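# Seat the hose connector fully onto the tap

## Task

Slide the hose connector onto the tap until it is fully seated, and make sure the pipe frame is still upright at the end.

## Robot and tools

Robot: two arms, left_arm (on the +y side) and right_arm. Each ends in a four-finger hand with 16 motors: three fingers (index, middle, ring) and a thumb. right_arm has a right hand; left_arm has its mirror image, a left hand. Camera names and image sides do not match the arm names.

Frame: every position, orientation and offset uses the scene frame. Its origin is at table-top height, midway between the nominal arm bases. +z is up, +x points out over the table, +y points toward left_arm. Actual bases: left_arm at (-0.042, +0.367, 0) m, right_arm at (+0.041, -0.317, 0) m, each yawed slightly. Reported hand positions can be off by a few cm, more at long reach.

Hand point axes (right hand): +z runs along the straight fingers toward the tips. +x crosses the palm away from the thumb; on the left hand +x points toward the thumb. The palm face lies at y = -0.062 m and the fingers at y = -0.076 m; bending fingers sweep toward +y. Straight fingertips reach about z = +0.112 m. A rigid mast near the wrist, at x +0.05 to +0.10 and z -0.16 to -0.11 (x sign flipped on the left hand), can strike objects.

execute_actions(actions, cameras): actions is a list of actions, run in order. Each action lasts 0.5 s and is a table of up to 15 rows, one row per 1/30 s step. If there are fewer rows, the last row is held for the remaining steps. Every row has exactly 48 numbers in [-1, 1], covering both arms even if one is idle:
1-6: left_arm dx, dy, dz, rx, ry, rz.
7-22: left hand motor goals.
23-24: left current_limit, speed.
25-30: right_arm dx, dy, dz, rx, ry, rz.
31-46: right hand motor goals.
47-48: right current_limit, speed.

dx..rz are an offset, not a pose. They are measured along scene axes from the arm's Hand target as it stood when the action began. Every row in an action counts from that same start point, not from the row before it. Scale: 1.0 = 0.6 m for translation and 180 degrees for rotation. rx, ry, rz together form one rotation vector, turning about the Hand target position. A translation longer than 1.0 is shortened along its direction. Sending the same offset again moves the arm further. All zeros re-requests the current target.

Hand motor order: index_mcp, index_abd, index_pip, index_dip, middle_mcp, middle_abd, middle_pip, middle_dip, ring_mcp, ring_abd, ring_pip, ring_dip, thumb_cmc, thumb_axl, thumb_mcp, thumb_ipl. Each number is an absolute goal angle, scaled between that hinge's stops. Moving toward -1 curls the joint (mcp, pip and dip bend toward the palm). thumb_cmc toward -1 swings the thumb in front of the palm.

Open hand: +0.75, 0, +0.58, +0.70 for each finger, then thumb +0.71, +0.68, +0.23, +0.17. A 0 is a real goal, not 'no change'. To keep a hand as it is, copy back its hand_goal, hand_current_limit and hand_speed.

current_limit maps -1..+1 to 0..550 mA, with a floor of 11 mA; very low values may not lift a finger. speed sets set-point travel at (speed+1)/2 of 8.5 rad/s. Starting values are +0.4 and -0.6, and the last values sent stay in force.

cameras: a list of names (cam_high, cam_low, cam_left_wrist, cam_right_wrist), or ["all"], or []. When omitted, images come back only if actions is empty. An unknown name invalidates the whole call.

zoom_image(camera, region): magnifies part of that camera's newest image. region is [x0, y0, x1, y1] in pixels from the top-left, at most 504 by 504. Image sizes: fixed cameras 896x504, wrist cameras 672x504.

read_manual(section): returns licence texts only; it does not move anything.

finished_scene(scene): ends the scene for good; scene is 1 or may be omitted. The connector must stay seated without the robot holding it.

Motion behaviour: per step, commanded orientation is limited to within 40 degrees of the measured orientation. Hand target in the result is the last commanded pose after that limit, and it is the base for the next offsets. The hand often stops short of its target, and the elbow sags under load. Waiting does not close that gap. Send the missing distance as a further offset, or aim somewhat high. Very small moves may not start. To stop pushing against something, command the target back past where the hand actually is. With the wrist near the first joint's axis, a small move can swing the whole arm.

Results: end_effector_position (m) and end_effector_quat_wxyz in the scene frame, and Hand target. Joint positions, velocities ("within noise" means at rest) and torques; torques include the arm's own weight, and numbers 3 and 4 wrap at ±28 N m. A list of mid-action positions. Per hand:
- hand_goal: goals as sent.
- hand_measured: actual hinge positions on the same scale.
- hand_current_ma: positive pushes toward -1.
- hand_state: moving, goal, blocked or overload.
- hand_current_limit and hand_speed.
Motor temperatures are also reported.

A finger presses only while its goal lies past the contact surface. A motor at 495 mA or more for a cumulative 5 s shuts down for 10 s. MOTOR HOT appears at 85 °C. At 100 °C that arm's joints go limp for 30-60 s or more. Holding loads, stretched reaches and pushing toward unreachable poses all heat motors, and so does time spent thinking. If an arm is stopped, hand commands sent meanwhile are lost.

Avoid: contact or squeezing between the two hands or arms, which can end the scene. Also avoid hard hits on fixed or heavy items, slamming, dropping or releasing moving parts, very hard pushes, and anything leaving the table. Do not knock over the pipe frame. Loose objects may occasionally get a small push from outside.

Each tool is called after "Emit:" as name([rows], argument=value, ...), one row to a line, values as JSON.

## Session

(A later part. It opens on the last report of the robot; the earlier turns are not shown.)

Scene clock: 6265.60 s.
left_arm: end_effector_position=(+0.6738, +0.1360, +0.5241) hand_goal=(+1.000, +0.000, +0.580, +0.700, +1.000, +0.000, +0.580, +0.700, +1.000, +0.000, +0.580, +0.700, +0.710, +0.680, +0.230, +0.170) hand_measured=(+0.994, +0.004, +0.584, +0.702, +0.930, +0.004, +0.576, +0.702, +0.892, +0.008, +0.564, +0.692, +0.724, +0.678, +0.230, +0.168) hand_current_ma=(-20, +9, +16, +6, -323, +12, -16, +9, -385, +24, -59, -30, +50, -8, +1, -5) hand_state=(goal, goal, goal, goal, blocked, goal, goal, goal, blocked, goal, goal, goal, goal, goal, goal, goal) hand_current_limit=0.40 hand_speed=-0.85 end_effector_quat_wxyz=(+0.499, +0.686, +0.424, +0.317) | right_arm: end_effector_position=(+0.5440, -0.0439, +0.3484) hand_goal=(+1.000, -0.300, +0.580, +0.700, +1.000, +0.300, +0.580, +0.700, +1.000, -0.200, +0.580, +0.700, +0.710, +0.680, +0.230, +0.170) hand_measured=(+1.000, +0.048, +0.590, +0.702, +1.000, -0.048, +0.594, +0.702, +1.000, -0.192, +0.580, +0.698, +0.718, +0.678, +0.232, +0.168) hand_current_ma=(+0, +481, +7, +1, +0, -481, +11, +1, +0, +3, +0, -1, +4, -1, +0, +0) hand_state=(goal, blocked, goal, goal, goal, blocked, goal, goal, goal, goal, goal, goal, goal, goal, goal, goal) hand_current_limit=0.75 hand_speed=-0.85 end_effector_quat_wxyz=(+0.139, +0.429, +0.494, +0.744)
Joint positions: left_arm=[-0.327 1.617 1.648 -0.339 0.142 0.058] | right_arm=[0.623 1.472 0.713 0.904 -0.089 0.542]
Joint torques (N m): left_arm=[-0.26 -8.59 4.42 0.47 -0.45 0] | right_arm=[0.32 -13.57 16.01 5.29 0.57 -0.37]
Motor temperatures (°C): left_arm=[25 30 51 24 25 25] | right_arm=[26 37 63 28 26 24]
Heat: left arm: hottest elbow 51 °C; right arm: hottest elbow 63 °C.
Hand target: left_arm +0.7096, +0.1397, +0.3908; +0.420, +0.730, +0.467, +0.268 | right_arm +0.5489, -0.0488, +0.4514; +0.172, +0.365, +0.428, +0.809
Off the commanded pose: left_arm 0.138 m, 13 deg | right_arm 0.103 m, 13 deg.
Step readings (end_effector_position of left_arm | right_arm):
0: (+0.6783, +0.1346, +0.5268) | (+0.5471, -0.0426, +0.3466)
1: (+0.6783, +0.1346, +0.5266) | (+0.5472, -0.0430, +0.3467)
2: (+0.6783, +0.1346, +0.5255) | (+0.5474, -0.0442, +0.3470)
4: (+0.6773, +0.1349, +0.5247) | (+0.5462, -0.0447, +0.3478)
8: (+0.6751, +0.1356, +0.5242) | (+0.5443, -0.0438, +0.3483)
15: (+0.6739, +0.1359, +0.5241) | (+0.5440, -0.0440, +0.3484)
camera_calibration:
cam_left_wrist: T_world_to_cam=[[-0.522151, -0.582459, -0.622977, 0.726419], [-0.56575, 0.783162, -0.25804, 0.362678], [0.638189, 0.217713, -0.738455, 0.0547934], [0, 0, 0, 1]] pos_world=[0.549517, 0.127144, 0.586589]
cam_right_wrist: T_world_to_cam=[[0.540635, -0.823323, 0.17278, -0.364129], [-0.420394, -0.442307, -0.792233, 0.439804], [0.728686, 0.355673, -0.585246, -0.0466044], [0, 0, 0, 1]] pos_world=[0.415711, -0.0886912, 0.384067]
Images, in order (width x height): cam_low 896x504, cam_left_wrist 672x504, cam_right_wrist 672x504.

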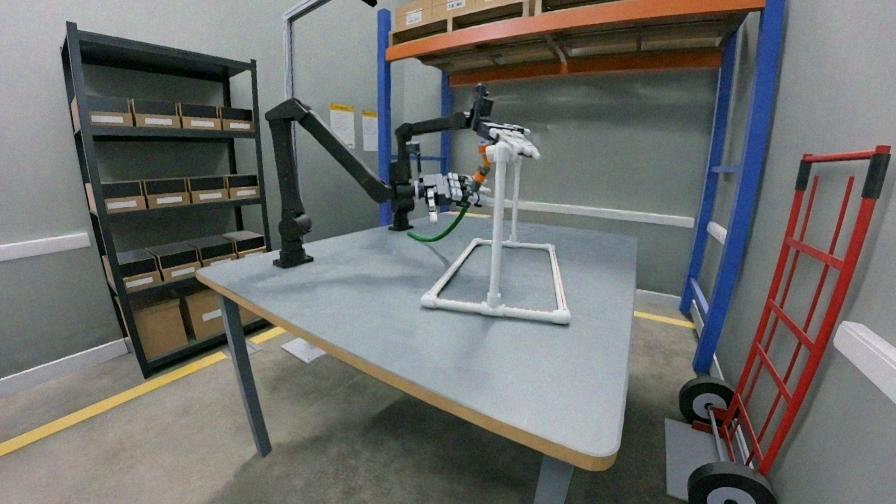

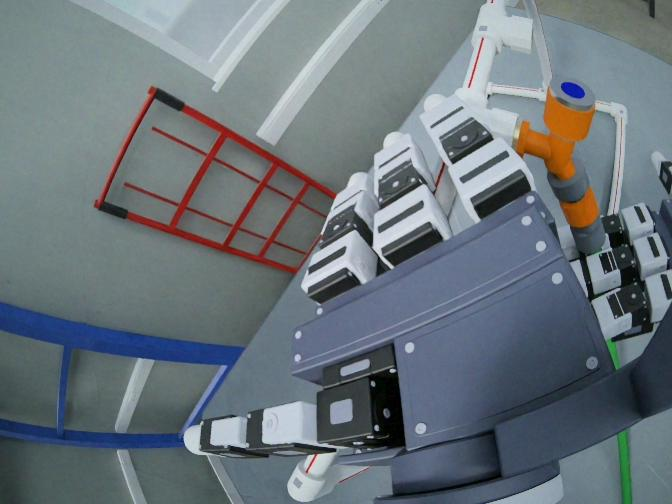

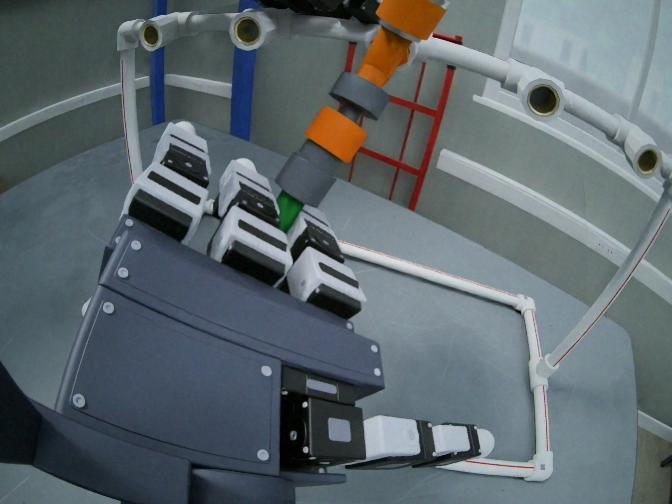

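Emit:
execute_actions([
  [[0,0,0,0,0,0, 1,0,0.58,0.7, 1,0,0.58,0.7, 1,0,0.58,0.7, 0.71,0.68,0.23,0.17, 0.4,-0.85, 0,0,0.1,0.02,-0.018,-0.0127, 1,-0.3,0.58,0.7, 1,0.3,0.58,0.7, 1,-0.2,0.58,0.7, 0.71,0.68,0.23,0.17, 0.78,-0.85]],
  [[0,0,0,0,0,0, 1,0,0.58,0.7, 1,0,0.58,0.7, 1,0,0.58,0.7, 0.71,0.68,0.23,0.17, 0.4,-0.85, 0,0,0.05,0.0085,-0.0035,0.02, 1,-0.3,0.58,0.7, 1,0.3,0.58,0.7, 1,-0.2,0.58,0.7, 0.71,0.68,0.23,0.17, 0.78,-0.85]],
  [[0,0,0,0,0,0, 1,0,0.58,0.7, 1,0,0.58,0.7, 1,0,0.58,0.7, 0.71,0.68,0.23,0.17, 0.4,-0.85, 0,0,0,-0.017,0.007,-0.04, 1,-0.3,0.58,0.7, 1,0.3,0.58,0.7, 1,-0.2,0.58,0.7, 0.71,0.68,0.23,0.17, 0.78,-0.85]],
  [[0,0,0,0,0,0, 1,0,0.58,0.7, 1,0,0.58,0.7, 1,0,0.58,0.7, 0.71,0.68,0.23,0.17, 0.4,-0.85, 0,0,-0.15,-0.0115,0.0145,0.0327, 1,-0.3,0.58,0.7, 1,0.3,0.58,0.7, 1,-0.2,0.58,0.7, 0.71,0.68,0.23,0.17, 0.75,-0.85]],
], cameras=["cam_left_wrist","cam_right_wrist","cam_low"])

Emit:
zoom_image(camera="cam_right_wrist", region=[280, 20, 440, 220])

Scene clock: 6323.67 s.
left_arm: end_effector_position=(+0.6759, +0.1425, +0.5249) hand_goal=(+1.000, +0.000, +0.580, +0.700, +1.000, +0.000, +0.580, +0.700, +1.000, +0.000, +0.580, +0.700, +0.710, +0.680, +0.230, +0.170) hand_measured=(+0.988, +0.004, +0.584, +0.702, +0.930, +0.006, +0.576, +0.702, +0.892, +0.010, +0.560, +0.692, +0.724, +0.678, +0.230, +0.168) hand_current_ma=(-48, +8, +16, +6, -323, +16, -16, +9, -385, +33, -79, -30, +50, -8, +1, -5) hand_state=(goal, goal, goal, goal, blocked, goal, goal, goal, blocked, goal, blocked, goal, goal, goal, goal, goal) hand_current_limit=0.40 hand_speed=-0.85 end_effector_quat_wxyz=(+0.497, +0.683, +0.426, +0.324) | right_arm: end_effector_position=(+0.5510, -0.0323, +0.3527) hand_goal=(+1.000, -0.300, +0.580, +0.700, +1.000, +0.300, +0.580, +0.700, +1.000, -0.200, +0.580, +0.700, +0.710, +0.680, +0.230, +0.170) hand_measured=(+1.000, +0.048, +0.596, +0.702, +1.000, -0.042, +0.594, +0.702, +1.000, -0.194, +0.580, +0.698, +0.718, +0.678, +0.232, +0.168) hand_current_ma=(+0, +481, +13, +1, +0, -481, +12, +1, +0, +3, +0, -1, +4, -1, +0, +0) hand_state=(goal, blocked, goal, goal, goal, blocked, goal, goal, goal, goal, goal, goal, goal, goal, goal, goal) hand_current_limit=0.75 hand_speed=-0.85 end_effector_quat_wxyz=(+0.134, +0.430, +0.493, +0.744)
Joint positions: left_arm=[-0.319 1.617 1.646 -0.331 0.134 0.062] | right_arm=[0.637 1.489 0.751 0.882 -0.079 0.55]
Joint torques (N m): left_arm=[-0.85 -8.47 4.67 0.28 -0.18 -0.03] | right_arm=[-0.73 -14.62 13.71 6.05 0.19 -0.51]
Motor temperatures (°C): left_arm=[25 30 49 24 25 25] | right_arm=[26 37 67 29 26 24]
Heat: left arm: hottest elbow 49 °C; right arm: hottest elbow 67 °C.
Hand target: left_arm +0.7097, +0.1398, +0.3909; +0.420, +0.730, +0.467, +0.268 | right_arm +0.5489, -0.0488, +0.4512; +0.173, +0.364, +0.429, +0.809
Off the commanded pose: left_arm 0.138 m, 13 deg | right_arm 0.100 m, 14 deg.
Step readings (end_effector_position of left_arm | right_arm):
0: (+0.6738, +0.1360, +0.5241) | (+0.5440, -0.0439, +0.3484)
1: (+0.6738, +0.1360, +0.5241) | (+0.5441, -0.0442, +0.3484)
2: (+0.6738, +0.1360, +0.5241) | (+0.5440, -0.0442, +0.3489)
4: (+0.6738, +0.1360, +0.5244) | (+0.5431, -0.0433, +0.3505)
8: (+0.6738, +0.1361, +0.5246) | (+0.5426, -0.0417, +0.3512)
15: (+0.6739, +0.1364, +0.5249) | (+0.5433, -0.0412, +0.3515)
16: (+0.6739, +0.1364, +0.5247) | (+0.5433, -0.0410, +0.3515)
17: (+0.6739, +0.1364, +0.5246) | (+0.5432, -0.0401, +0.3523)
19: (+0.6741, +0.1368, +0.5244) | (+0.5436, -0.0387, +0.3542)
23: (+0.6744, +0.1377, +0.5242) | (+0.5454, -0.0399, +0.3550)
30: (+0.6744, +0.1377, +0.5242) | (+0.5462, -0.0399, +0.3546)
31: (+0.6744, +0.1377, +0.5242) | (+0.5463, -0.0403, +0.3546)
32: (+0.6744, +0.1377, +0.5243) | (+0.5470, -0.0414, +0.3542)
34: (+0.6744, +0.1377, +0.5250) | (+0.5461, -0.0404, +0.3552)
38: (+0.6744, +0.1377, +0.5250) | (+0.5445, -0.0377, +0.3569)
45: (+0.6744, +0.1377, +0.5250) | (+0.5437, -0.0362, +0.3579)
46: (+0.6744, +0.1377, +0.5250) | (+0.5436, -0.0358, +0.3579)
47: (+0.6744, +0.1378, +0.5250) | (+0.5434, -0.0343, +0.3580)
49: (+0.6749, +0.1393, +0.5245) | (+0.5456, -0.0339, +0.3582)
53: (+0.6756, +0.1417, +0.5249) | (+0.5497, -0.0326, +0.3546)
60: (+0.6759, +0.1425, +0.5249) | (+0.5508, -0.0322, +0.3529)
camera_calibration:
cam_left_wrist: T_world_to_cam=[[-0.508806, -0.587641, -0.629122, 0.726709], [-0.574838, 0.775912, -0.259848, 0.366996], [0.640841, 0.229431, -0.732587, 0.0460384], [0, 0, 0, 1]] pos_world=[0.551213, 0.131724, 0.586279]
cam_right_wrist: T_world_to_cam=[[0.546149, -0.821474, 0.164016, -0.359015], [-0.423068, -0.43948, -0.792383, 0.452906], [0.723004, 0.363369, -0.587561, -0.0491607], [0, 0, 0, 1]] pos_world=[0.423229, -0.0780152, 0.388874]
Images, in order (width x height): cam_low 896x504, cam_left_wrist 672x504, cam_right_wrist 672x504.

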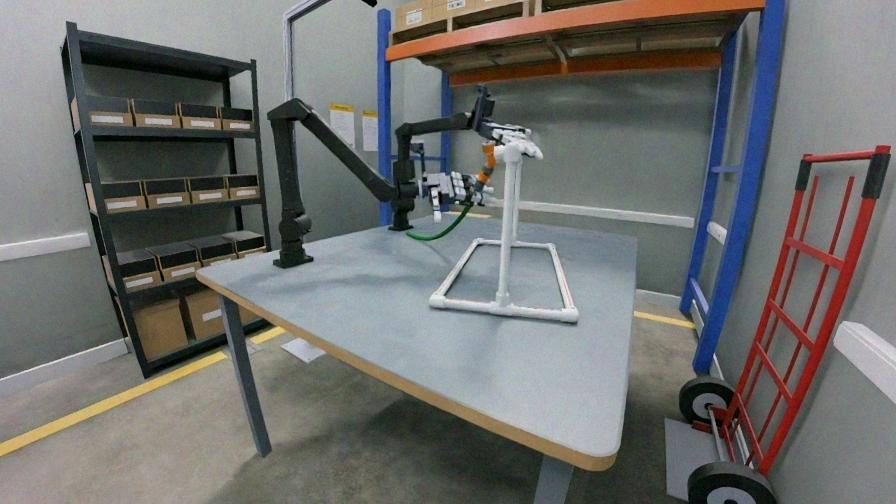

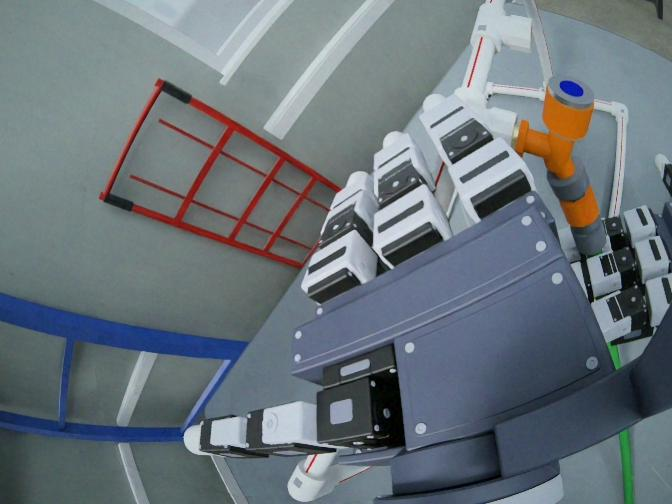

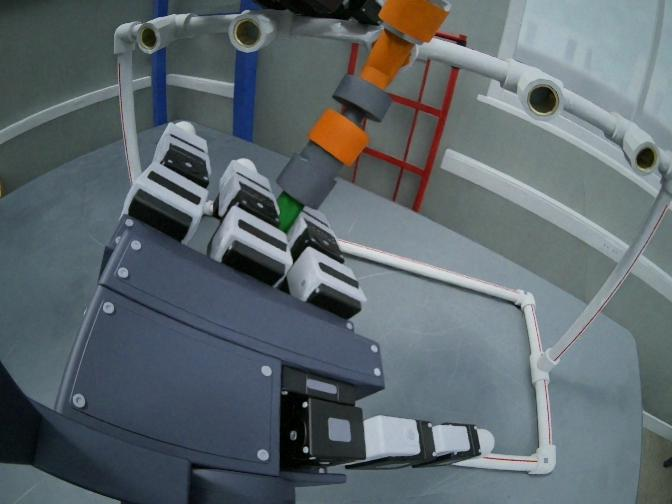

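Scaled by 2.520 from the camera's 672x504 image, which has a finer 960x720 frame.

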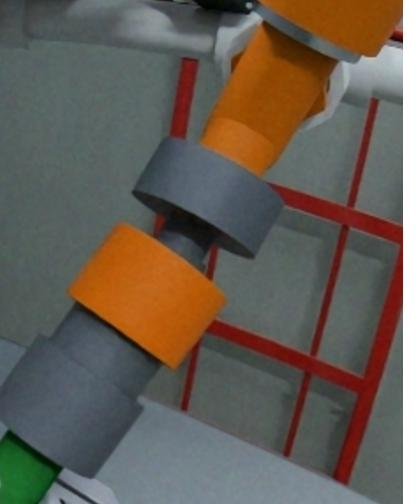

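Emit:
execute_actions([
  [[0,0,0,0,0,0, 1,0,0.58,0.7, 1,0,0.58,0.7, 1,0,0.58,0.7, 0.71,0.68,0.23,0.17, 0.4,-0.85, -0.025,0.0,-0.03,-0.03,0.0267,0.019, 1,-0.3,0.58,0.7, 1,0.3,0.58,0.7, 1,-0.2,0.58,0.7, 0.71,0.68,0.23,0.17, 0.75,-0.85]],
], cameras=["cam_right_wrist"])

Emit:
zoom_image(camera="cam_right_wrist", region=[280, 20, 440, 220])

Scene clock: 6456.03 s.
left_arm: end_effector_position=(+0.6759, +0.1425, +0.5244) hand_goal=(+1.000, +0.000, +0.580, +0.700, +1.000, +0.000, +0.580, +0.700, +1.000, +0.000, +0.580, +0.700, +0.710, +0.680, +0.230, +0.170) hand_measured=(+0.990, +0.004, +0.584, +0.702, +0.930, +0.006, +0.576, +0.702, +0.892, +0.012, +0.560, +0.692, +0.724, +0.678, +0.230, +0.168) hand_current_ma=(-36, +8, +16, +6, -323, +17, -16, +9, -385, +35, -79, -30, +50, -8, +1, -5) hand_state=(goal, goal, goal, goal, blocked, goal, goal, goal, blocked, goal, blocked, goal, goal, goal, goal, goal) hand_current_limit=0.40 hand_speed=-0.85 end_effector_quat_wxyz=(+0.497, +0.683, +0.426, +0.324) | right_arm: end_effector_position=(+0.5517, -0.0352, +0.3545) hand_goal=(+1.000, -0.300, +0.580, +0.700, +1.000, +0.300, +0.580, +0.700, +1.000, -0.200, +0.580, +0.700, +0.710, +0.680, +0.230, +0.170) hand_measured=(+1.000, +0.048, +0.596, +0.702, +1.000, -0.042, +0.590, +0.702, +1.000, -0.194, +0.580, +0.698, +0.718, +0.678, +0.232, +0.168) hand_current_ma=(+0, +481, +13, +1, +0, -481, +7, +1, +0, +3, +0, -1, +4, -1, +0, +0) hand_state=(goal, blocked, goal, goal, goal, blocked, goal, goal, goal, goal, goal, goal, goal, goal, goal, goal) hand_current_limit=0.75 hand_speed=-0.85 end_effector_quat_wxyz=(+0.116, +0.429, +0.517, +0.732)
Joint positions: left_arm=[-0.319 1.617 1.645 -0.331 0.134 0.062] | right_arm=[0.609 1.445 0.746 0.8 -0.153 0.55]
Joint torques (N m): left_arm=[-0.91 -8.47 4.72 0.31 -0.18 -0.03] | right_arm=[0.73 -16.85 10.22 3.73 -0.01 -0.61]
Motor temperatures (°C): left_arm=[25 30 46 24 25 25] | right_arm=[26 42 68 30 25 24]
Heat: left arm: hottest elbow 46 °C; right arm: hottest elbow 68 °C.
Hand target: left_arm +0.7096, +0.1396, +0.3908; +0.420, +0.731, +0.467, +0.268 | right_arm +0.5340, -0.0489, +0.4333; +0.147, +0.376, +0.484, +0.777
Off the commanded pose: left_arm 0.138 m, 13 deg | right_arm 0.082 m, 9 deg.
Step readings (end_effector_position of left_arm | right_arm):
0: (+0.6759, +0.1425, +0.5249) | (+0.5510, -0.0323, +0.3527)
1: (+0.6759, +0.1425, +0.5249) | (+0.5508, -0.0320, +0.3527)
2: (+0.6759, +0.1425, +0.5249) | (+0.5509, -0.0314, +0.3527)
4: (+0.6759, +0.1425, +0.5249) | (+0.5522, -0.0312, +0.3518)
8: (+0.6759, +0.1425, +0.5249) | (+0.5518, -0.0344, +0.3545)
15: (+0.6759, +0.1425, +0.5244) | (+0.5516, -0.0351, +0.3546)
camera_calibration:
cam_right_wrist: T_world_to_cam=[[0.588078, -0.790509, 0.171055, -0.38665], [-0.427317, -0.483237, -0.764122, 0.444194], [0.686705, 0.376268, -0.621979, -0.0148088], [0, 0, 0, 1]] pos_world=[0.427362, -0.085427, 0.396346]
Images, in order (width x height): cam_right_wrist 672x504.

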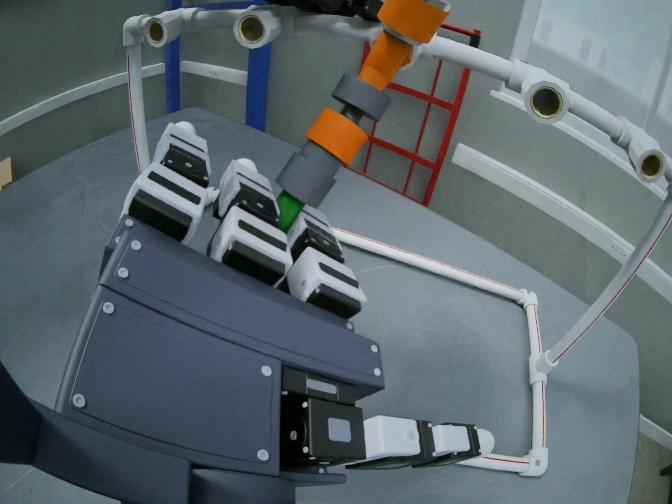

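Scaled by 2.520 from the camera's 672x504 image, which has a finer 960x720 frame.

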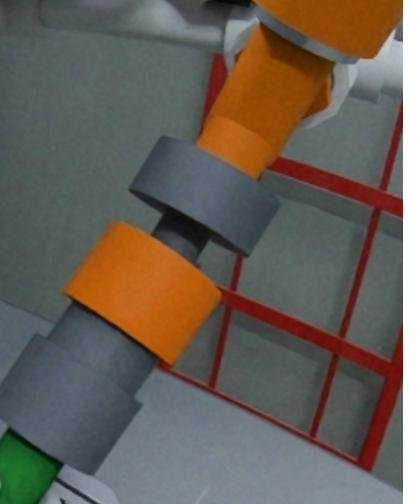

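Emit:
execute_actions([
  [[0,0,0,0,0,0, 1,0,0.58,0.7, 1,0,0.58,0.7, 1,0,0.58,0.7, 0.71,0.68,0.23,0.17, 0.4,-0.85, 0.025,0.01,0.14,0,0,0, 1,-0.3,0.58,0.7, 1,0.3,0.58,0.7, 1,-0.2,0.58,0.7, 0.71,0.68,0.23,0.17, 0.78,-0.85]],
], cameras=["cam_right_wrist","cam_low"])

Emit:
zoom_image(camera="cam_right_wrist", region=[280, 20, 440, 220])

Scene clock: 6475.83 s.
left_arm: end_effector_position=(+0.6722, +0.1384, +0.5238) hand_goal=(+1.000, +0.000, +0.580, +0.700, +1.000, +0.000, +0.580, +0.700, +1.000, +0.000, +0.580, +0.700, +0.710, +0.680, +0.230, +0.170) hand_measured=(+1.000, +0.002, +0.584, +0.702, +0.932, +0.008, +0.576, +0.702, +0.894, +0.028, +0.560, +0.692, +0.724, +0.678, +0.230, +0.168) hand_current_ma=(+0, +8, +16, +6, -317, +26, -16, +9, -385, +96, -80, -32, +50, -8, +1, -5) hand_state=(goal, goal, goal, goal, blocked, goal, goal, goal, blocked, blocked, blocked, goal, goal, goal, goal, goal) hand_current_limit=0.40 hand_speed=-0.85 end_effector_quat_wxyz=(+0.501, +0.685, +0.424, +0.318) | right_arm: end_effector_position=(+0.5503, -0.0381, +0.3631) hand_goal=(+1.000, -0.300, +0.580, +0.700, +1.000, +0.300, +0.580, +0.700, +1.000, -0.200, +0.580, +0.700, +0.710, +0.680, +0.230, +0.170) hand_measured=(+1.000, +0.048, +0.586, +0.702, +1.000, -0.042, +0.590, +0.702, +1.000, -0.194, +0.580, +0.698, +0.718, +0.678, +0.232, +0.168) hand_current_ma=(+0, +490, +3, +1, +0, -489, +6, +1, +0, +3, +0, -1, +4, -1, +0, +0) hand_state=(goal, blocked, goal, goal, goal, blocked, goal, goal, goal, goal, goal, goal, goal, goal, goal, goal) hand_current_limit=0.78 hand_speed=-0.85 end_effector_quat_wxyz=(+0.109, +0.458, +0.549, +0.690)
Joint positions: left_arm=[-0.324 1.611 1.637 -0.331 0.144 0.056] | right_arm=[0.603 1.341 0.769 0.549 -0.158 0.535]
Joint torques (N m): left_arm=[-0.5 -8.06 5.07 0.38 -0.49 0.03] | right_arm=[0.44 -16.85 19.11 3.89 -0.03 -0.44]
Motor temperatures (°C): left_arm=[25 30 46 24 25 25] | right_arm=[26 40 64 30 25 25]
Heat: left arm: hottest elbow 46 °C; right arm: hottest elbow 64 °C.
Hand target: left_arm +0.7095, +0.1397, +0.3909; +0.420, +0.730, +0.467, +0.268 | right_arm +0.5489, -0.0428, +0.5173; +0.147, +0.376, +0.484, +0.777
Off the commanded pose: left_arm 0.138 m, 13 deg | right_arm 0.154 m, 16 deg.
Step readings (end_effector_position of left_arm | right_arm):
0: (+0.6759, +0.1425, +0.5244) | (+0.5516, -0.0353, +0.3546)
1: (+0.6759, +0.1425, +0.5244) | (+0.5517, -0.0352, +0.3544)
2: (+0.6759, +0.1425, +0.5244) | (+0.5517, -0.0354, +0.3541)
4: (+0.6755, +0.1422, +0.5247) | (+0.5511, -0.0366, +0.3579)
8: (+0.6728, +0.1395, +0.5241) | (+0.5486, -0.0390, +0.3618)
15: (+0.6722, +0.1384, +0.5241) | (+0.5501, -0.0382, +0.3630)
camera_calibration:
cam_right_wrist: T_world_to_cam=[[0.603427, -0.777688, 0.176284, -0.399398], [-0.496227, -0.539267, -0.680404, 0.454166], [0.624207, 0.323098, -0.711318, 0.057334], [0, 0, 0, 1]] pos_world=[0.430589, -0.0842149, 0.420207]
Images, in order (width x height): cam_low 896x504, cam_right_wrist 672x504.

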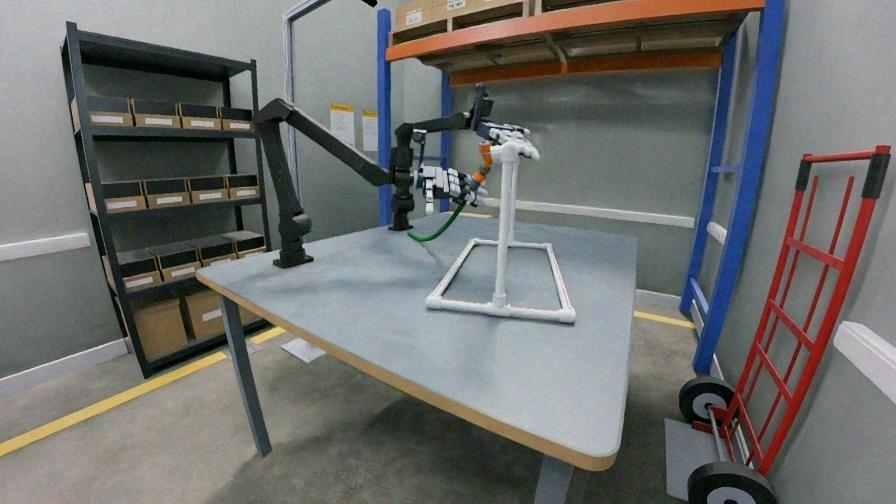

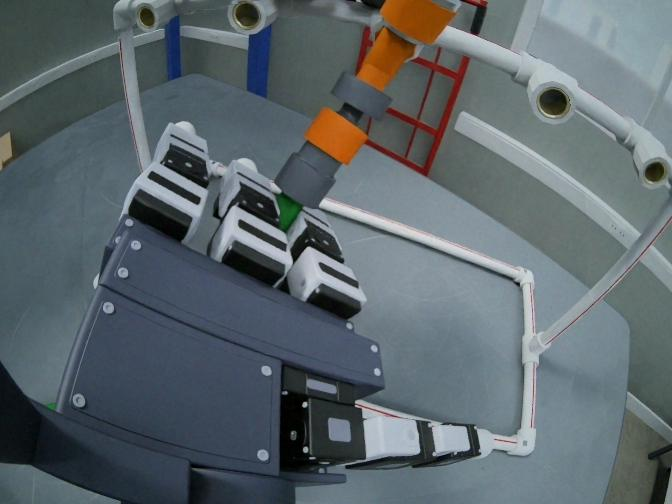

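Scaled by 2.520 from the camera's 672x504 image, which has a finer 960x720 frame.

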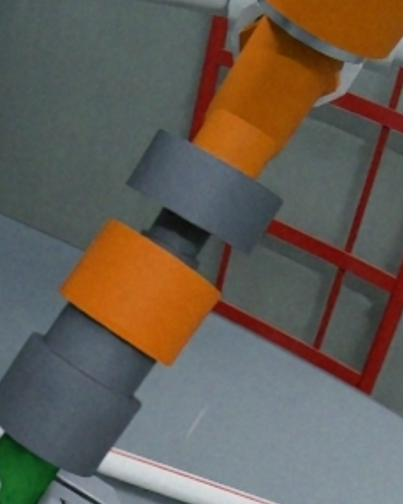

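Emit:
execute_actions([
  [[0,0,0.03,0,0,0, 1,0,0.58,0.7, 1,0,0.58,0.7, 1,0,0.58,0.7, 0.71,0.68,0.23,0.17, 0.4,-0.85, -0.0066,-0.012,-0.237,0.0233,-0.0173,0.0852, 1,-0.3,0.58,0.7, 1,0.3,0.58,0.7, 1,-0.2,0.58,0.7, 0.71,0.68,0.23,0.17, 0.75,-0.85]],
  [[0,0,0,0,0,0, 1,0,0.58,0.7, 1,0,0.58,0.7, 1,0,0.58,0.7, 0.71,0.68,0.23,0.17, 0.4,-0.85, 0.028,-0.012,-0.008,0.0233,-0.0173,0.0852, 1,-0.3,0.58,0.7, 1,0.3,0.58,0.7, 1,-0.2,0.58,0.7, 0.71,0.68,0.23,0.17, 0.75,-0.85]],
], cameras=["cam_right_wrist","cam_low","cam_high","cam_left_wrist"])

Emit:
zoom_image(camera="cam_right_wrist", region=[280, 20, 440, 220])

Scene clock: 6566.80 s.
left_arm: end_effector_position=(+0.6697, +0.1407, +0.5242) hand_goal=(+1.000, +0.000, +0.580, +0.700, +1.000, +0.000, +0.580, +0.700, +1.000, +0.000, +0.580, +0.700, +0.710, +0.680, +0.230, +0.170) hand_measured=(+1.000, +0.002, +0.584, +0.702, +0.932, +0.008, +0.572, +0.702, +0.894, +0.022, +0.558, +0.686, +0.724, +0.678, +0.230, +0.168) hand_current_ma=(+0, +8, +16, +6, -316, +25, -25, +9, -385, +70, -83, -49, +50, -8, +0, -5) hand_state=(goal, goal, goal, goal, blocked, goal, goal, goal, blocked, blocked, blocked, goal, goal, goal, goal, goal) hand_current_limit=0.40 hand_speed=-0.85 end_effector_quat_wxyz=(+0.494, +0.689, +0.429, +0.312) | right_arm: end_effector_position=(+0.5655, -0.0621, +0.3259) hand_goal=(+1.000, -0.300, +0.580, +0.700, +1.000, +0.300, +0.580, +0.700, +1.000, -0.200, +0.580, +0.700, +0.710, +0.680, +0.230, +0.170) hand_measured=(+1.000, +0.052, +0.588, +0.702, +0.996, -0.038, +0.574, +0.702, +1.000, -0.194, +0.580, +0.698, +0.718, +0.678, +0.232, +0.168) hand_current_ma=(+0, +481, +5, +1, -1, -481, -2, +1, +0, +2, +0, -1, +4, -1, +0, +0) hand_state=(goal, blocked, goal, goal, goal, blocked, goal, goal, goal, goal, goal, goal, goal, goal, goal, goal) hand_current_limit=0.75 hand_speed=-0.85 end_effector_quat_wxyz=(-0.087, +0.259, +0.511, +0.815)
Joint positions: left_arm=[-0.322 1.603 1.643 -0.367 0.146 0.055] | right_arm=[0.379 1.754 0.781 1.488 -0.801 0.962]
Joint torques (N m): left_arm=[-0.62 -7.53 7.64 0.17 -0.56 0.03] | right_arm=[1.44 -12.69 10.35 3.37 0.1 -0.27]
Motor temperatures (°C): left_arm=[25 29 46 24 25 25] | right_arm=[26 39 79 29 25 24]
Heat: left arm: hottest elbow 46 °C; right arm: hottest elbow 79 °C.
Hand target: left_arm +0.7097, +0.1398, +0.4087; +0.420, +0.730, +0.467, +0.268 | right_arm +0.5618, -0.0573, +0.3704; -0.065, +0.202, +0.500, +0.840
Off the commanded pose: left_arm 0.122 m, 12 deg | right_arm 0.045 m, 8 deg.
Step readings (end_effector_position of left_arm | right_arm):
0: (+0.6722, +0.1384, +0.5238) | (+0.5503, -0.0380, +0.3630)
1: (+0.6722, +0.1384, +0.5238) | (+0.5500, -0.0372, +0.3631)
2: (+0.6721, +0.1385, +0.5238) | (+0.5500, -0.0356, +0.3646)
4: (+0.6710, +0.1397, +0.5246) | (+0.5506, -0.0384, +0.3585)
8: (+0.6706, +0.1406, +0.5247) | (+0.5496, -0.0469, +0.3494)
15: (+0.6706, +0.1406, +0.5250) | (+0.5507, -0.0488, +0.3404)
16: (+0.6706, +0.1406, +0.5249) | (+0.5502, -0.0484, +0.3399)
17: (+0.6706, +0.1406, +0.5247) | (+0.5486, -0.0472, +0.3389)
19: (+0.6697, +0.1407, +0.5244) | (+0.5499, -0.0518, +0.3368)
23: (+0.6697, +0.1407, +0.5242) | (+0.5569, -0.0623, +0.3301)
30: (+0.6697, +0.1407, +0.5242) | (+0.5627, -0.0616, +0.3275)
camera_calibration:
cam_left_wrist: T_world_to_cam=[[-0.532447, -0.582631, -0.614037, 0.729314], [-0.571889, 0.782419, -0.246502, 0.354829], [0.624054, 0.219912, -0.749797, 0.0716447], [0, 0, 0, 1]] pos_world=[0.546534, 0.131541, 0.589011]
cam_right_wrist: T_world_to_cam=[[0.886536, -0.449965, 0.107635, -0.537996], [-0.103763, -0.42009, -0.901531, 0.280928], [0.450874, 0.788071, -0.419115, 0.0608495], [0, 0, 0, 1]] pos_world=[0.478667, -0.172018, 0.336675]

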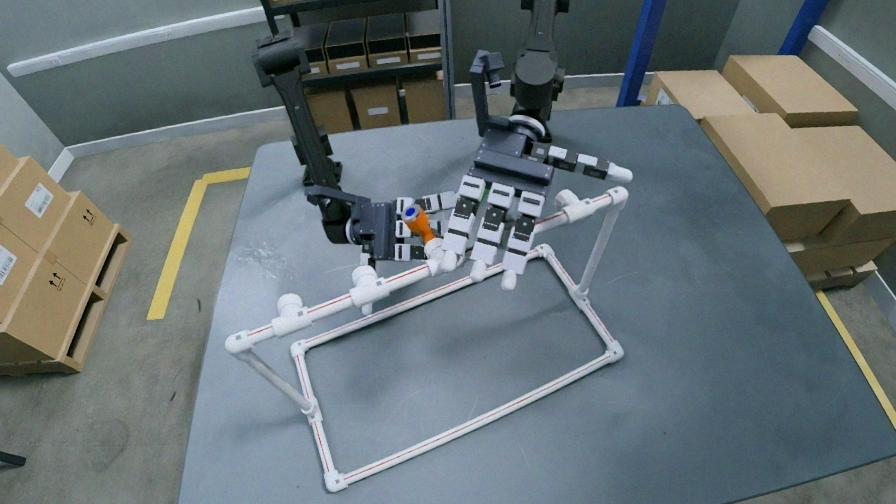

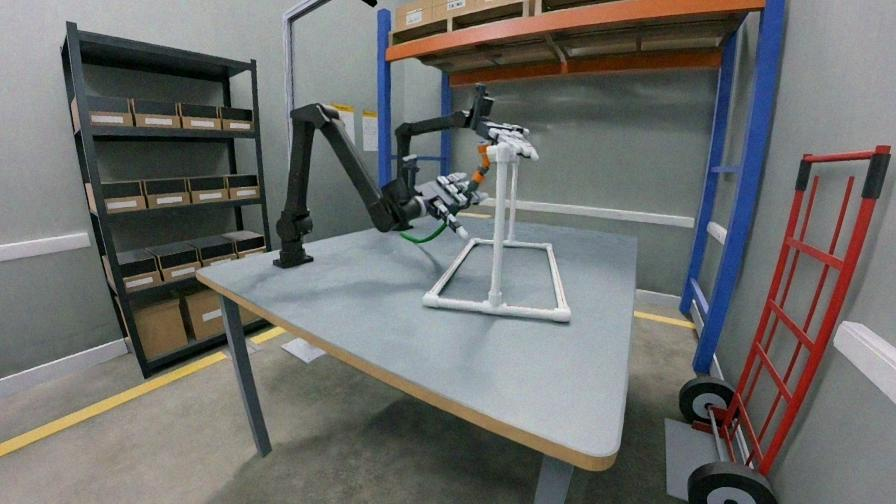

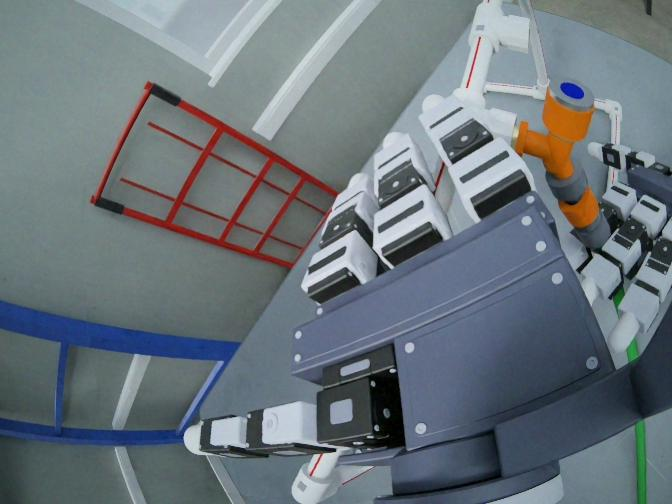

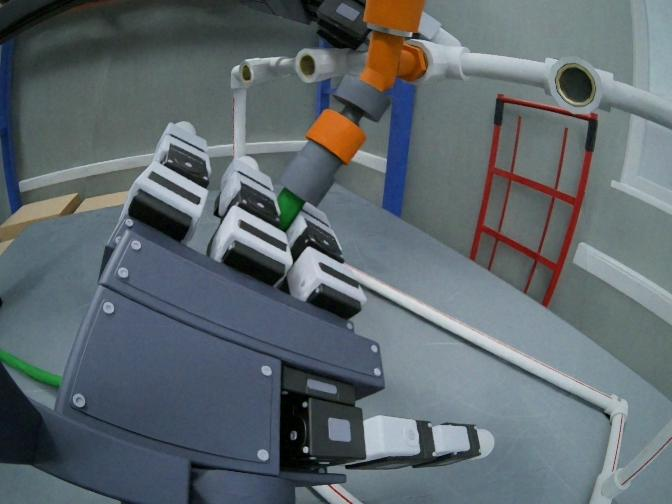

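Scaled by 2.520 from the camera's 672x504 image, which has a finer 960x720 frame.

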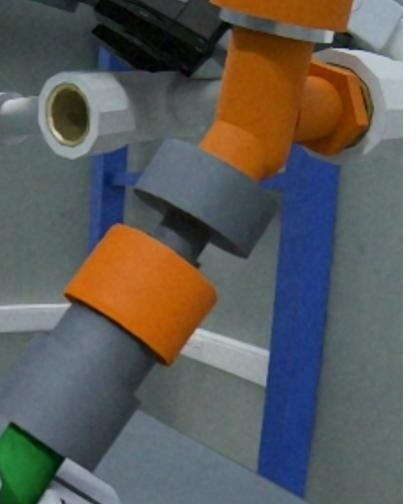

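Emit:
execute_actions([
  [[0,0,0,0,0,0, 1,0,0.58,0.7, 1,0,0.58,0.7, 1,0,0.58,0.7, 0.71,0.68,0.23,0.17, 0.4,-0.85, 0.0187,-0.0078,-0.0173,0.0194,-0.0094,0.0618, 1,-0.3,0.58,0.7, 1,0.3,0.58,0.7, 1,-0.2,0.58,0.7, 0.71,0.68,0.23,0.17, 0.65,-0.85]],
], cameras=["cam_right_wrist"])

Emit:
zoom_image(camera="cam_right_wrist", region=[240, 60, 440, 260])

Scene clock: 6655.10 s.
left_arm: end_effector_position=(+0.6697, +0.1407, +0.5242) hand_goal=(+1.000, +0.000, +0.580, +0.700, +1.000, +0.000, +0.580, +0.700, +1.000, +0.000, +0.580, +0.700, +0.710, +0.680, +0.230, +0.170) hand_measured=(+1.000, +0.002, +0.584, +0.702, +0.932, +0.008, +0.572, +0.702, +0.894, +0.022, +0.558, +0.686, +0.724, +0.678, +0.230, +0.168) hand_current_ma=(+0, +8, +16, +6, -316, +25, -25, +9, -385, +70, -83, -49, +50, -8, +0, -5) hand_state=(goal, goal, goal, goal, blocked, goal, goal, goal, blocked, blocked, blocked, goal, goal, goal, goal, goal) hand_current_limit=0.40 hand_speed=-0.85 end_effector_quat_wxyz=(+0.494, +0.689, +0.429, +0.312) | right_arm: end_effector_position=(+0.5757, -0.0616, +0.3249) hand_goal=(+1.000, -0.300, +0.580, +0.700, +1.000, +0.300, +0.580, +0.700, +1.000, -0.200, +0.580, +0.700, +0.710, +0.680, +0.230, +0.170) hand_measured=(+1.000, +0.052, +0.586, +0.702, +0.996, -0.038, +0.572, +0.702, +1.000, -0.194, +0.580, +0.698, +0.718, +0.678, +0.232, +0.168) hand_current_ma=(+0, +454, +3, +1, -2, -454, -4, +1, +0, +2, +0, -1, +4, -1, +0, +0) hand_state=(goal, blocked, goal, goal, goal, blocked, goal, goal, goal, goal, goal, goal, goal, goal, goal, goal) hand_current_limit=0.65 hand_speed=-0.85 end_effector_quat_wxyz=(-0.142, +0.241, +0.534, +0.798)
Joint positions: left_arm=[-0.322 1.603 1.643 -0.367 0.146 0.055] | right_arm=[0.332 1.784 0.834 1.523 -0.953 1.085]
Joint torques (N m): left_arm=[-0.62 -7.65 7.61 0.18 -0.56 0.04] | right_arm=[0.32 -13.63 9.57 3.19 0.09 -0.21]
Motor temperatures (°C): left_arm=[25 30 48 24 26 25] | right_arm=[26 41 63 29 25 24]
Heat: left arm: hottest elbow 48 °C; right arm: hottest elbow 63 °C.
Hand target: left_arm +0.7097, +0.1398, +0.4087; +0.420, +0.730, +0.467, +0.268 | right_arm +0.5729, -0.0619, +0.3600; -0.145, +0.138, +0.492, +0.847
Off the commanded pose: left_arm 0.122 m, 12 deg | right_arm 0.035 m, 14 deg.
joint sent to its limit (right arm) — joint 4 (wrist pitch), upper limit. The joint targets are off in orientation, not in position.
Step readings (end_effector_position of left_arm | right_arm):
0: (+0.6697, +0.1407, +0.5242) | (+0.5655, -0.0621, +0.3258)
1: (+0.6697, +0.1407, +0.5242) | (+0.5652, -0.0616, +0.3259)
2: (+0.6697, +0.1407, +0.5242) | (+0.5647, -0.0601, +0.3261)
4: (+0.6697, +0.1407, +0.5242) | (+0.5672, -0.0593, +0.3267)
8: (+0.6697, +0.1407, +0.5242) | (+0.5734, -0.0625, +0.3258)
15: (+0.6697, +0.1407, +0.5242) | (+0.5752, -0.0617, +0.3251)
camera_calibration:
cam_right_wrist: T_world_to_cam=[[0.937744, -0.335823, 0.0886485, -0.563056], [-0.0773105, -0.450645, -0.889349, 0.260179], [0.338613, 0.827129, -0.448552, 0.131973], [0, 0, 0, 1]] pos_world=[0.50343, -0.180997, 0.340501]
Images, in order (width x height): cam_right_wrist 672x504.

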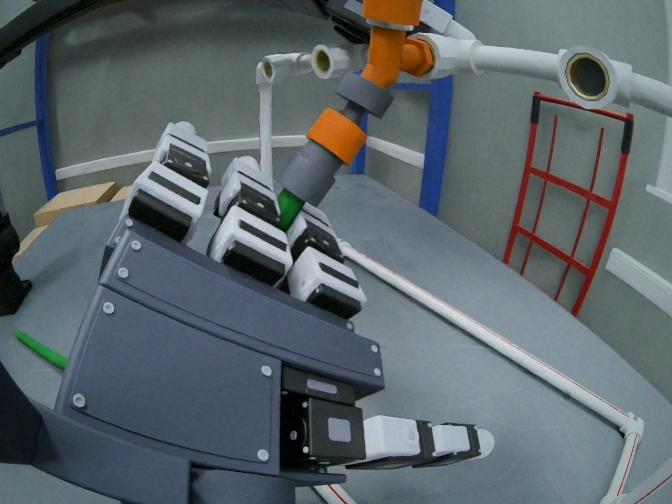

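Scaled by 2.520 from the camera's 672x504 image, which has a finer 960x720 frame.

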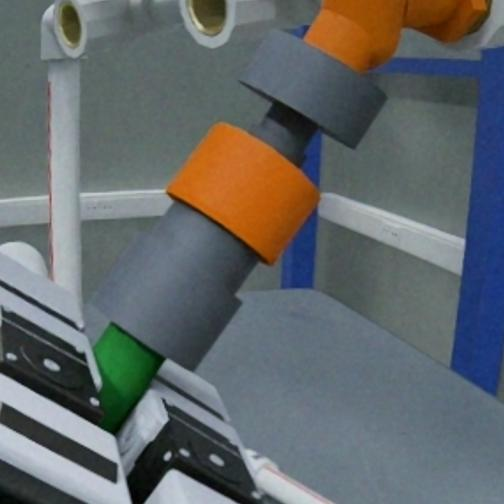

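Emit:
execute_actions(actions=[])

Scene clock: 6699.63 s.
left_arm: end_effector_position=(+0.6697, +0.1407, +0.5242) hand_goal=(+1.000, +0.000, +0.580, +0.700, +1.000, +0.000, +0.580, +0.700, +1.000, +0.000, +0.580, +0.700, +0.710, +0.680, +0.230, +0.170) hand_measured=(+1.000, +0.002, +0.584, +0.702, +0.932, +0.008, +0.572, +0.702, +0.894, +0.022, +0.558, +0.686, +0.724, +0.678, +0.230, +0.168) hand_current_ma=(+0, +8, +16, +6, -316, +25, -25, +9, -385, +70, -83, -49, +50, -8, +0, -5) hand_state=(goal, goal, goal, goal, blocked, goal, goal, goal, blocked, blocked, blocked, goal, goal, goal, goal, goal) hand_current_limit=0.40 hand_speed=-0.85 end_effector_quat_wxyz=(+0.494, +0.689, +0.429, +0.312) | right_arm: end_effector_position=(+0.5757, -0.0616, +0.3248) hand_goal=(+1.000, -0.300, +0.580, +0.700, +1.000, +0.300, +0.580, +0.700, +1.000, -0.200, +0.580, +0.700, +0.710, +0.680, +0.230, +0.170) hand_measured=(+1.000, +0.052, +0.586, +0.702, +0.996, -0.038, +0.572, +0.702, +1.000, -0.194, +0.580, +0.698, +0.718, +0.678, +0.232, +0.168) hand_current_ma=(+0, +454, +3, +1, -2, -454, -4, +1, +0, +2, +0, -1, +4, -1, +0, +0) hand_state=(goal, blocked, goal, goal, goal, blocked, goal, goal, goal, goal, goal, goal, goal, goal, goal, goal) hand_current_limit=0.65 hand_speed=-0.85 end_effector_quat_wxyz=(-0.142, +0.241, +0.534, +0.798)
Joint positions: left_arm=[-0.322 1.603 1.643 -0.367 0.146 0.055] | right_arm=[0.332 1.784 0.834 1.523 -0.953 1.085]
Joint velocities: within noise
Joint torques (N m): left_arm=[-0.62 -7.59 7.61 0.17 -0.56 0.03] | right_arm=[0.73 -13.8 9.57 3 0.11 -0.23]
Motor temperatures (°C): left_arm=[25 30 48 24 26 25] | right_arm=[26 41 62 29 25 24]
Heat: left arm: hottest elbow 48 °C; right arm: hottest elbow 62 °C.
Hand target: left_arm +0.7097, +0.1398, +0.4087; +0.420, +0.730, +0.467, +0.268 | right_arm +0.5729, -0.0619, +0.3600; -0.145, +0.138, +0.492, +0.847
Off the commanded pose: left_arm 0.122 m, 12 deg | right_arm 0.035 m, 14 deg.
camera_calibration:
cam_left_wrist: T_world_to_cam=[[-0.532447, -0.582631, -0.614037, 0.729314], [-0.571889, 0.782419, -0.246502, 0.354829], [0.624054, 0.219912, -0.749797, 0.0716447], [0, 0, 0, 1]] pos_world=[0.546534, 0.131541, 0.589011]
cam_right_wrist: T_world_to_cam=[[0.937803, -0.335737, 0.0883538, -0.563004], [-0.0775071, -0.450551, -0.88938, 0.260261], [0.338405, 0.827215, -0.44855, 0.132175], [0, 0, 0, 1]] pos_world=[0.50343, -0.181097, 0.340501]

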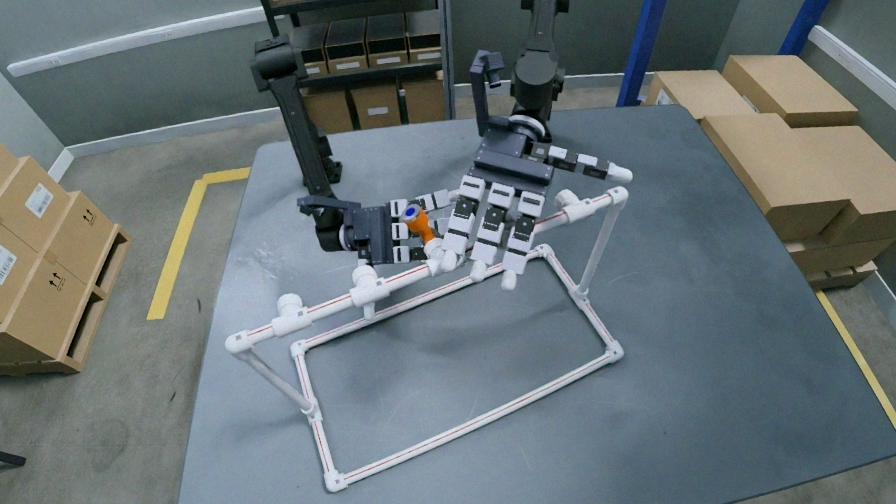

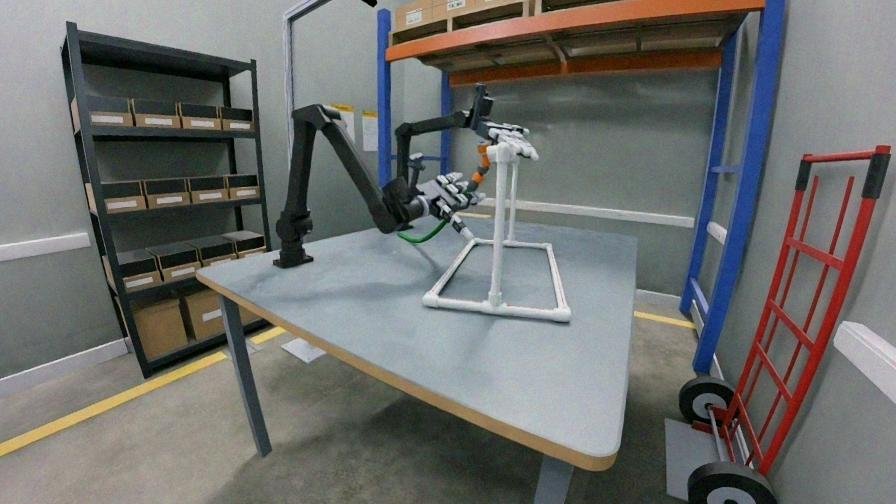

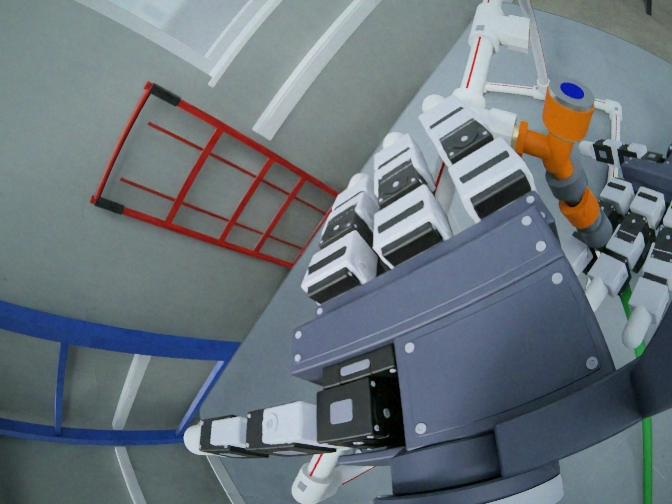

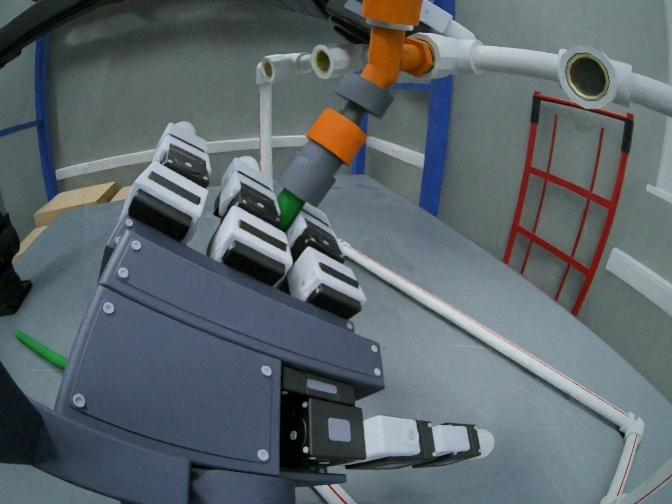

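Emit:
zoom_image(camera="cam_right_wrist", region=[240, 20, 480, 240])

Emit:
zoom_image(camera="cam_left_wrist", region=[480, 60, 672, 280])

Scaled by 2.100 from the camera's 672x504 image, which has a finer 960x720 frame.

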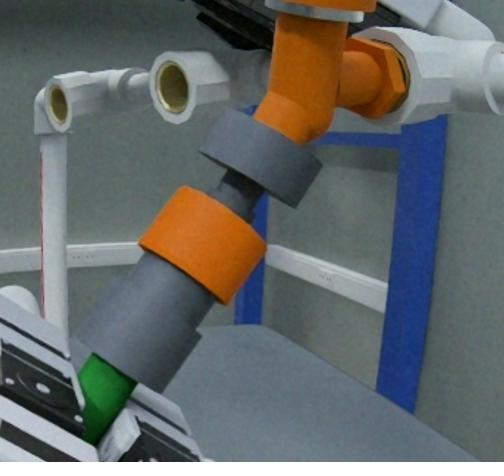

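Scaled by 2.291 from the camera's 672x504 image, which has a finer 960x720 frame.

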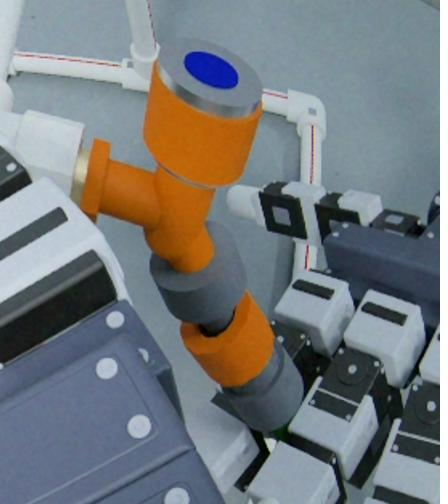

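Emit:
execute_actions([
  [[0,0,0,0,0,0,1,0,0.58,0.7,1,0,0.58,0.7,1,0,0.58,0.7,0.71,0.68,0.23,0.17,0.4,-0.85,0,0,0,0,0,0,1,0.1,0.58,0.7,1,-0.09,0.58,0.7,1,-0.2,0.58,0.7,0.71,0.68,0.23,0.17,0.4,-0.85]],
  [[0,0,0,0,0,0,1,0,0.58,0.7,1,0,0.58,0.7,1,0,0.58,0.7,0.71,0.68,0.23,0.17,0.4,-0.85,-0.008,-0.005,0,-0.015,0.007,-0.034,1,0.1,0.58,0.7,1,-0.09,0.58,0.7,1,-0.2,0.58,0.7,0.71,0.68,0.23,0.17,0.4,-0.85]],
  [[0,0,0,0,0,0,1,0,0.58,0.7,1,0,0.58,0.7,1,0,0.58,0.7,0.71,0.68,0.23,0.17,0.4,-0.85,-0.007,-0.005,0,-0.015,0.007,-0.034,1,0.1,0.58,0.7,1,-0.09,0.58,0.7,1,-0.2,0.58,0.7,0.71,0.68,0.23,0.17,0.4,-0.85]],
  [[0,0,0,0,0,0,1,0,0.58,0.7,1,0,0.58,0.7,1,0,0.58,0.7,0.71,0.68,0.23,0.17,0.4,-0.85,-0.007,-0.004,0,-0.014,0.006,-0.034,1,0.1,0.58,0.7,1,-0.09,0.58,0.7,1,-0.2,0.58,0.7,0.71,0.68,0.23,0.17,0.4,-0.85]],
], cameras=["cam_right_wrist","cam_left_wrist"])

Scene clock: 6858.23 s.
left_arm: end_effector_position=(+0.6697, +0.1407, +0.5242) hand_goal=(+1.000, +0.000, +0.580, +0.700, +1.000, +0.000, +0.580, +0.700, +1.000, +0.000, +0.580, +0.700, +0.710, +0.680, +0.230, +0.170) hand_measured=(+1.000, +0.002, +0.584, +0.702, +0.932, +0.008, +0.572, +0.702, +0.894, +0.022, +0.558, +0.686, +0.724, +0.678, +0.230, +0.168) hand_current_ma=(+0, +8, +16, +6, -316, +25, -25, +9, -385, +70, -83, -50, +50, -8, +0, -5) hand_state=(goal, goal, goal, goal, blocked, goal, goal, goal, blocked, blocked, blocked, goal, goal, goal, goal, goal) hand_current_limit=0.40 hand_speed=-0.85 end_effector_quat_wxyz=(+0.494, +0.689, +0.429, +0.312) | right_arm: end_effector_position=(+0.5654, -0.0649, +0.3380) hand_goal=(+1.000, +0.100, +0.580, +0.700, +1.000, -0.090, +0.580, +0.700, +1.000, -0.200, +0.580, +0.700, +0.710, +0.680, +0.230, +0.170) hand_measured=(+1.000, +0.102, +0.592, +0.702, +1.000, -0.086, +0.580, +0.702, +1.000, -0.194, +0.580, +0.698, +0.718, +0.678, +0.232, +0.168) hand_current_ma=(+0, +0, +9, +1, +0, +1, +0, +1, +0, +2, +0, -1, +4, -1, +0, +0) hand_state=(goal, goal, goal, goal, goal, goal, goal, goal, goal, goal, goal, goal, goal, goal, goal, goal) hand_current_limit=0.40 hand_speed=-0.85 end_effector_quat_wxyz=(-0.035, +0.266, +0.521, +0.810)
Joint positions: left_arm=[-0.322 1.603 1.643 -0.367 0.146 0.055] | right_arm=[0.386 1.697 0.771 1.37 -0.747 0.827]
Joint torques (N m): left_arm=[-0.62 -7.59 7.61 0.18 -0.57 0.04] | right_arm=[0.5 -14.51 6.53 1.35 0.84 -0.42]
Motor temperatures (°C): left_arm=[25 30 47 24 26 25] | right_arm=[26 42 59 28 25 24]
Heat: left arm: hottest elbow 47 °C; right arm: hottest elbow 59 °C.
Hand target: left_arm +0.7097, +0.1398, +0.4087; +0.420, +0.730, +0.467, +0.268 | right_arm +0.5598, -0.0703, +0.3600; -0.013, +0.251, +0.516, +0.819
Off the commanded pose: left_arm 0.122 m, 12 deg | right_arm 0.023 m, 3 deg.
Step readings (end_effector_position of left_arm | right_arm):
0: (+0.6697, +0.1407, +0.5242) | (+0.5757, -0.0616, +0.3248)
1: (+0.6697, +0.1407, +0.5242) | (+0.5757, -0.0616, +0.3248)
2: (+0.6697, +0.1407, +0.5242) | (+0.5757, -0.0616, +0.3248)
4: (+0.6697, +0.1407, +0.5242) | (+0.5757, -0.0616, +0.3248)
8: (+0.6697, +0.1407, +0.5242) | (+0.5750, -0.0614, +0.3253)
15: (+0.6697, +0.1407, +0.5242) | (+0.5715, -0.0613, +0.3306)
16: (+0.6697, +0.1407, +0.5242) | (+0.5715, -0.0614, +0.3309)
17: (+0.6697, +0.1407, +0.5242) | (+0.5722, -0.0622, +0.3314)
19: (+0.6697, +0.1407, +0.5242) | (+0.5738, -0.0641, +0.3328)
23: (+0.6697, +0.1407, +0.5242) | (+0.5741, -0.0646, +0.3342)
30: (+0.6697, +0.1407, +0.5242) | (+0.5736, -0.0641, +0.3345)
31: (+0.6697, +0.1407, +0.5242) | (+0.5737, -0.0644, +0.3346)
32: (+0.6697, +0.1407, +0.5242) | (+0.5741, -0.0652, +0.3344)
34: (+0.6697, +0.1407, +0.5242) | (+0.5747, -0.0665, +0.3334)
38: (+0.6697, +0.1407, +0.5242) | (+0.5733, -0.0649, +0.3333)
45: (+0.6697, +0.1407, +0.5242) | (+0.5714, -0.0644, +0.3341)
46: (+0.6697, +0.1407, +0.5242) | (+0.5715, -0.0646, +0.3340)
47: (+0.6697, +0.1407, +0.5242) | (+0.5723, -0.0653, +0.3332)
49: (+0.6697, +0.1407, +0.5242) | (+0.5728, -0.0669, +0.3326)
53: (+0.6697, +0.1407, +0.5242) | (+0.5682, -0.0665, +0.3358)
60: (+0.6697, +0.1407, +0.5242) | (+0.5662, -0.0653, +0.3373)
camera_calibration:
cam_left_wrist: T_world_to_cam=[[-0.532447, -0.582631, -0.614037, 0.729314], [-0.571889, 0.782419, -0.246502, 0.354829], [0.624054, 0.219912, -0.749797, 0.0716447], [0, 0, 0, 1]] pos_world=[0.546534, 0.131541, 0.589011]
cam_right_wrist: T_world_to_cam=[[0.838865, -0.517764, 0.168007, -0.53843], [-0.10405, -0.455472, -0.884149, 0.282643], [0.534303, 0.7242, -0.435953, 0.0225078], [0, 0, 0, 1]] pos_world=[0.469053, -0.166343, 0.350171]
Images, in order (width x height): cam_left_wrist 672x504, cam_right_wrist 672x504.

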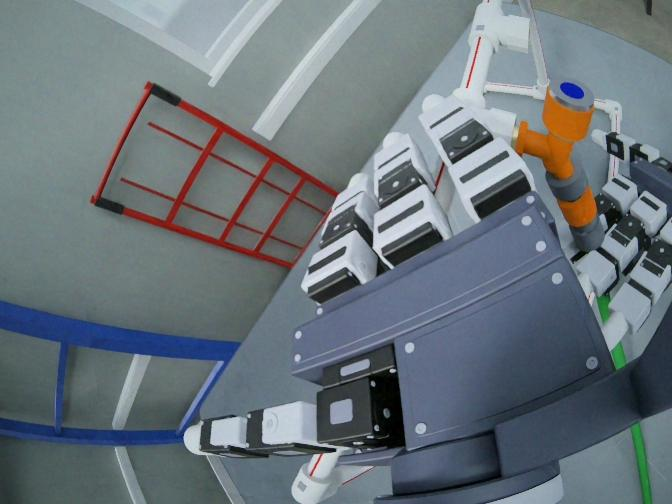

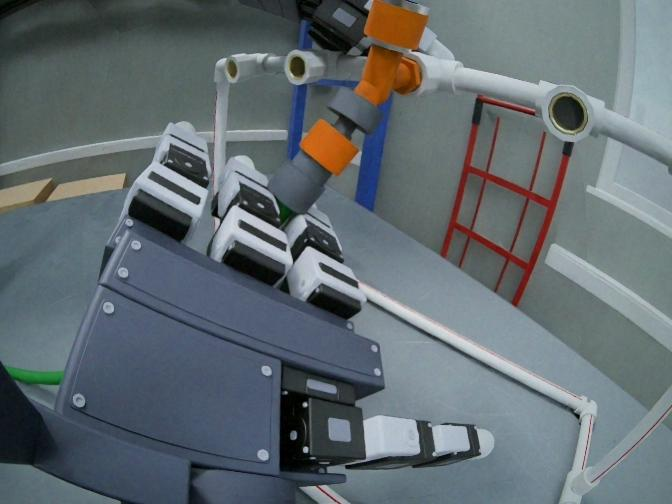

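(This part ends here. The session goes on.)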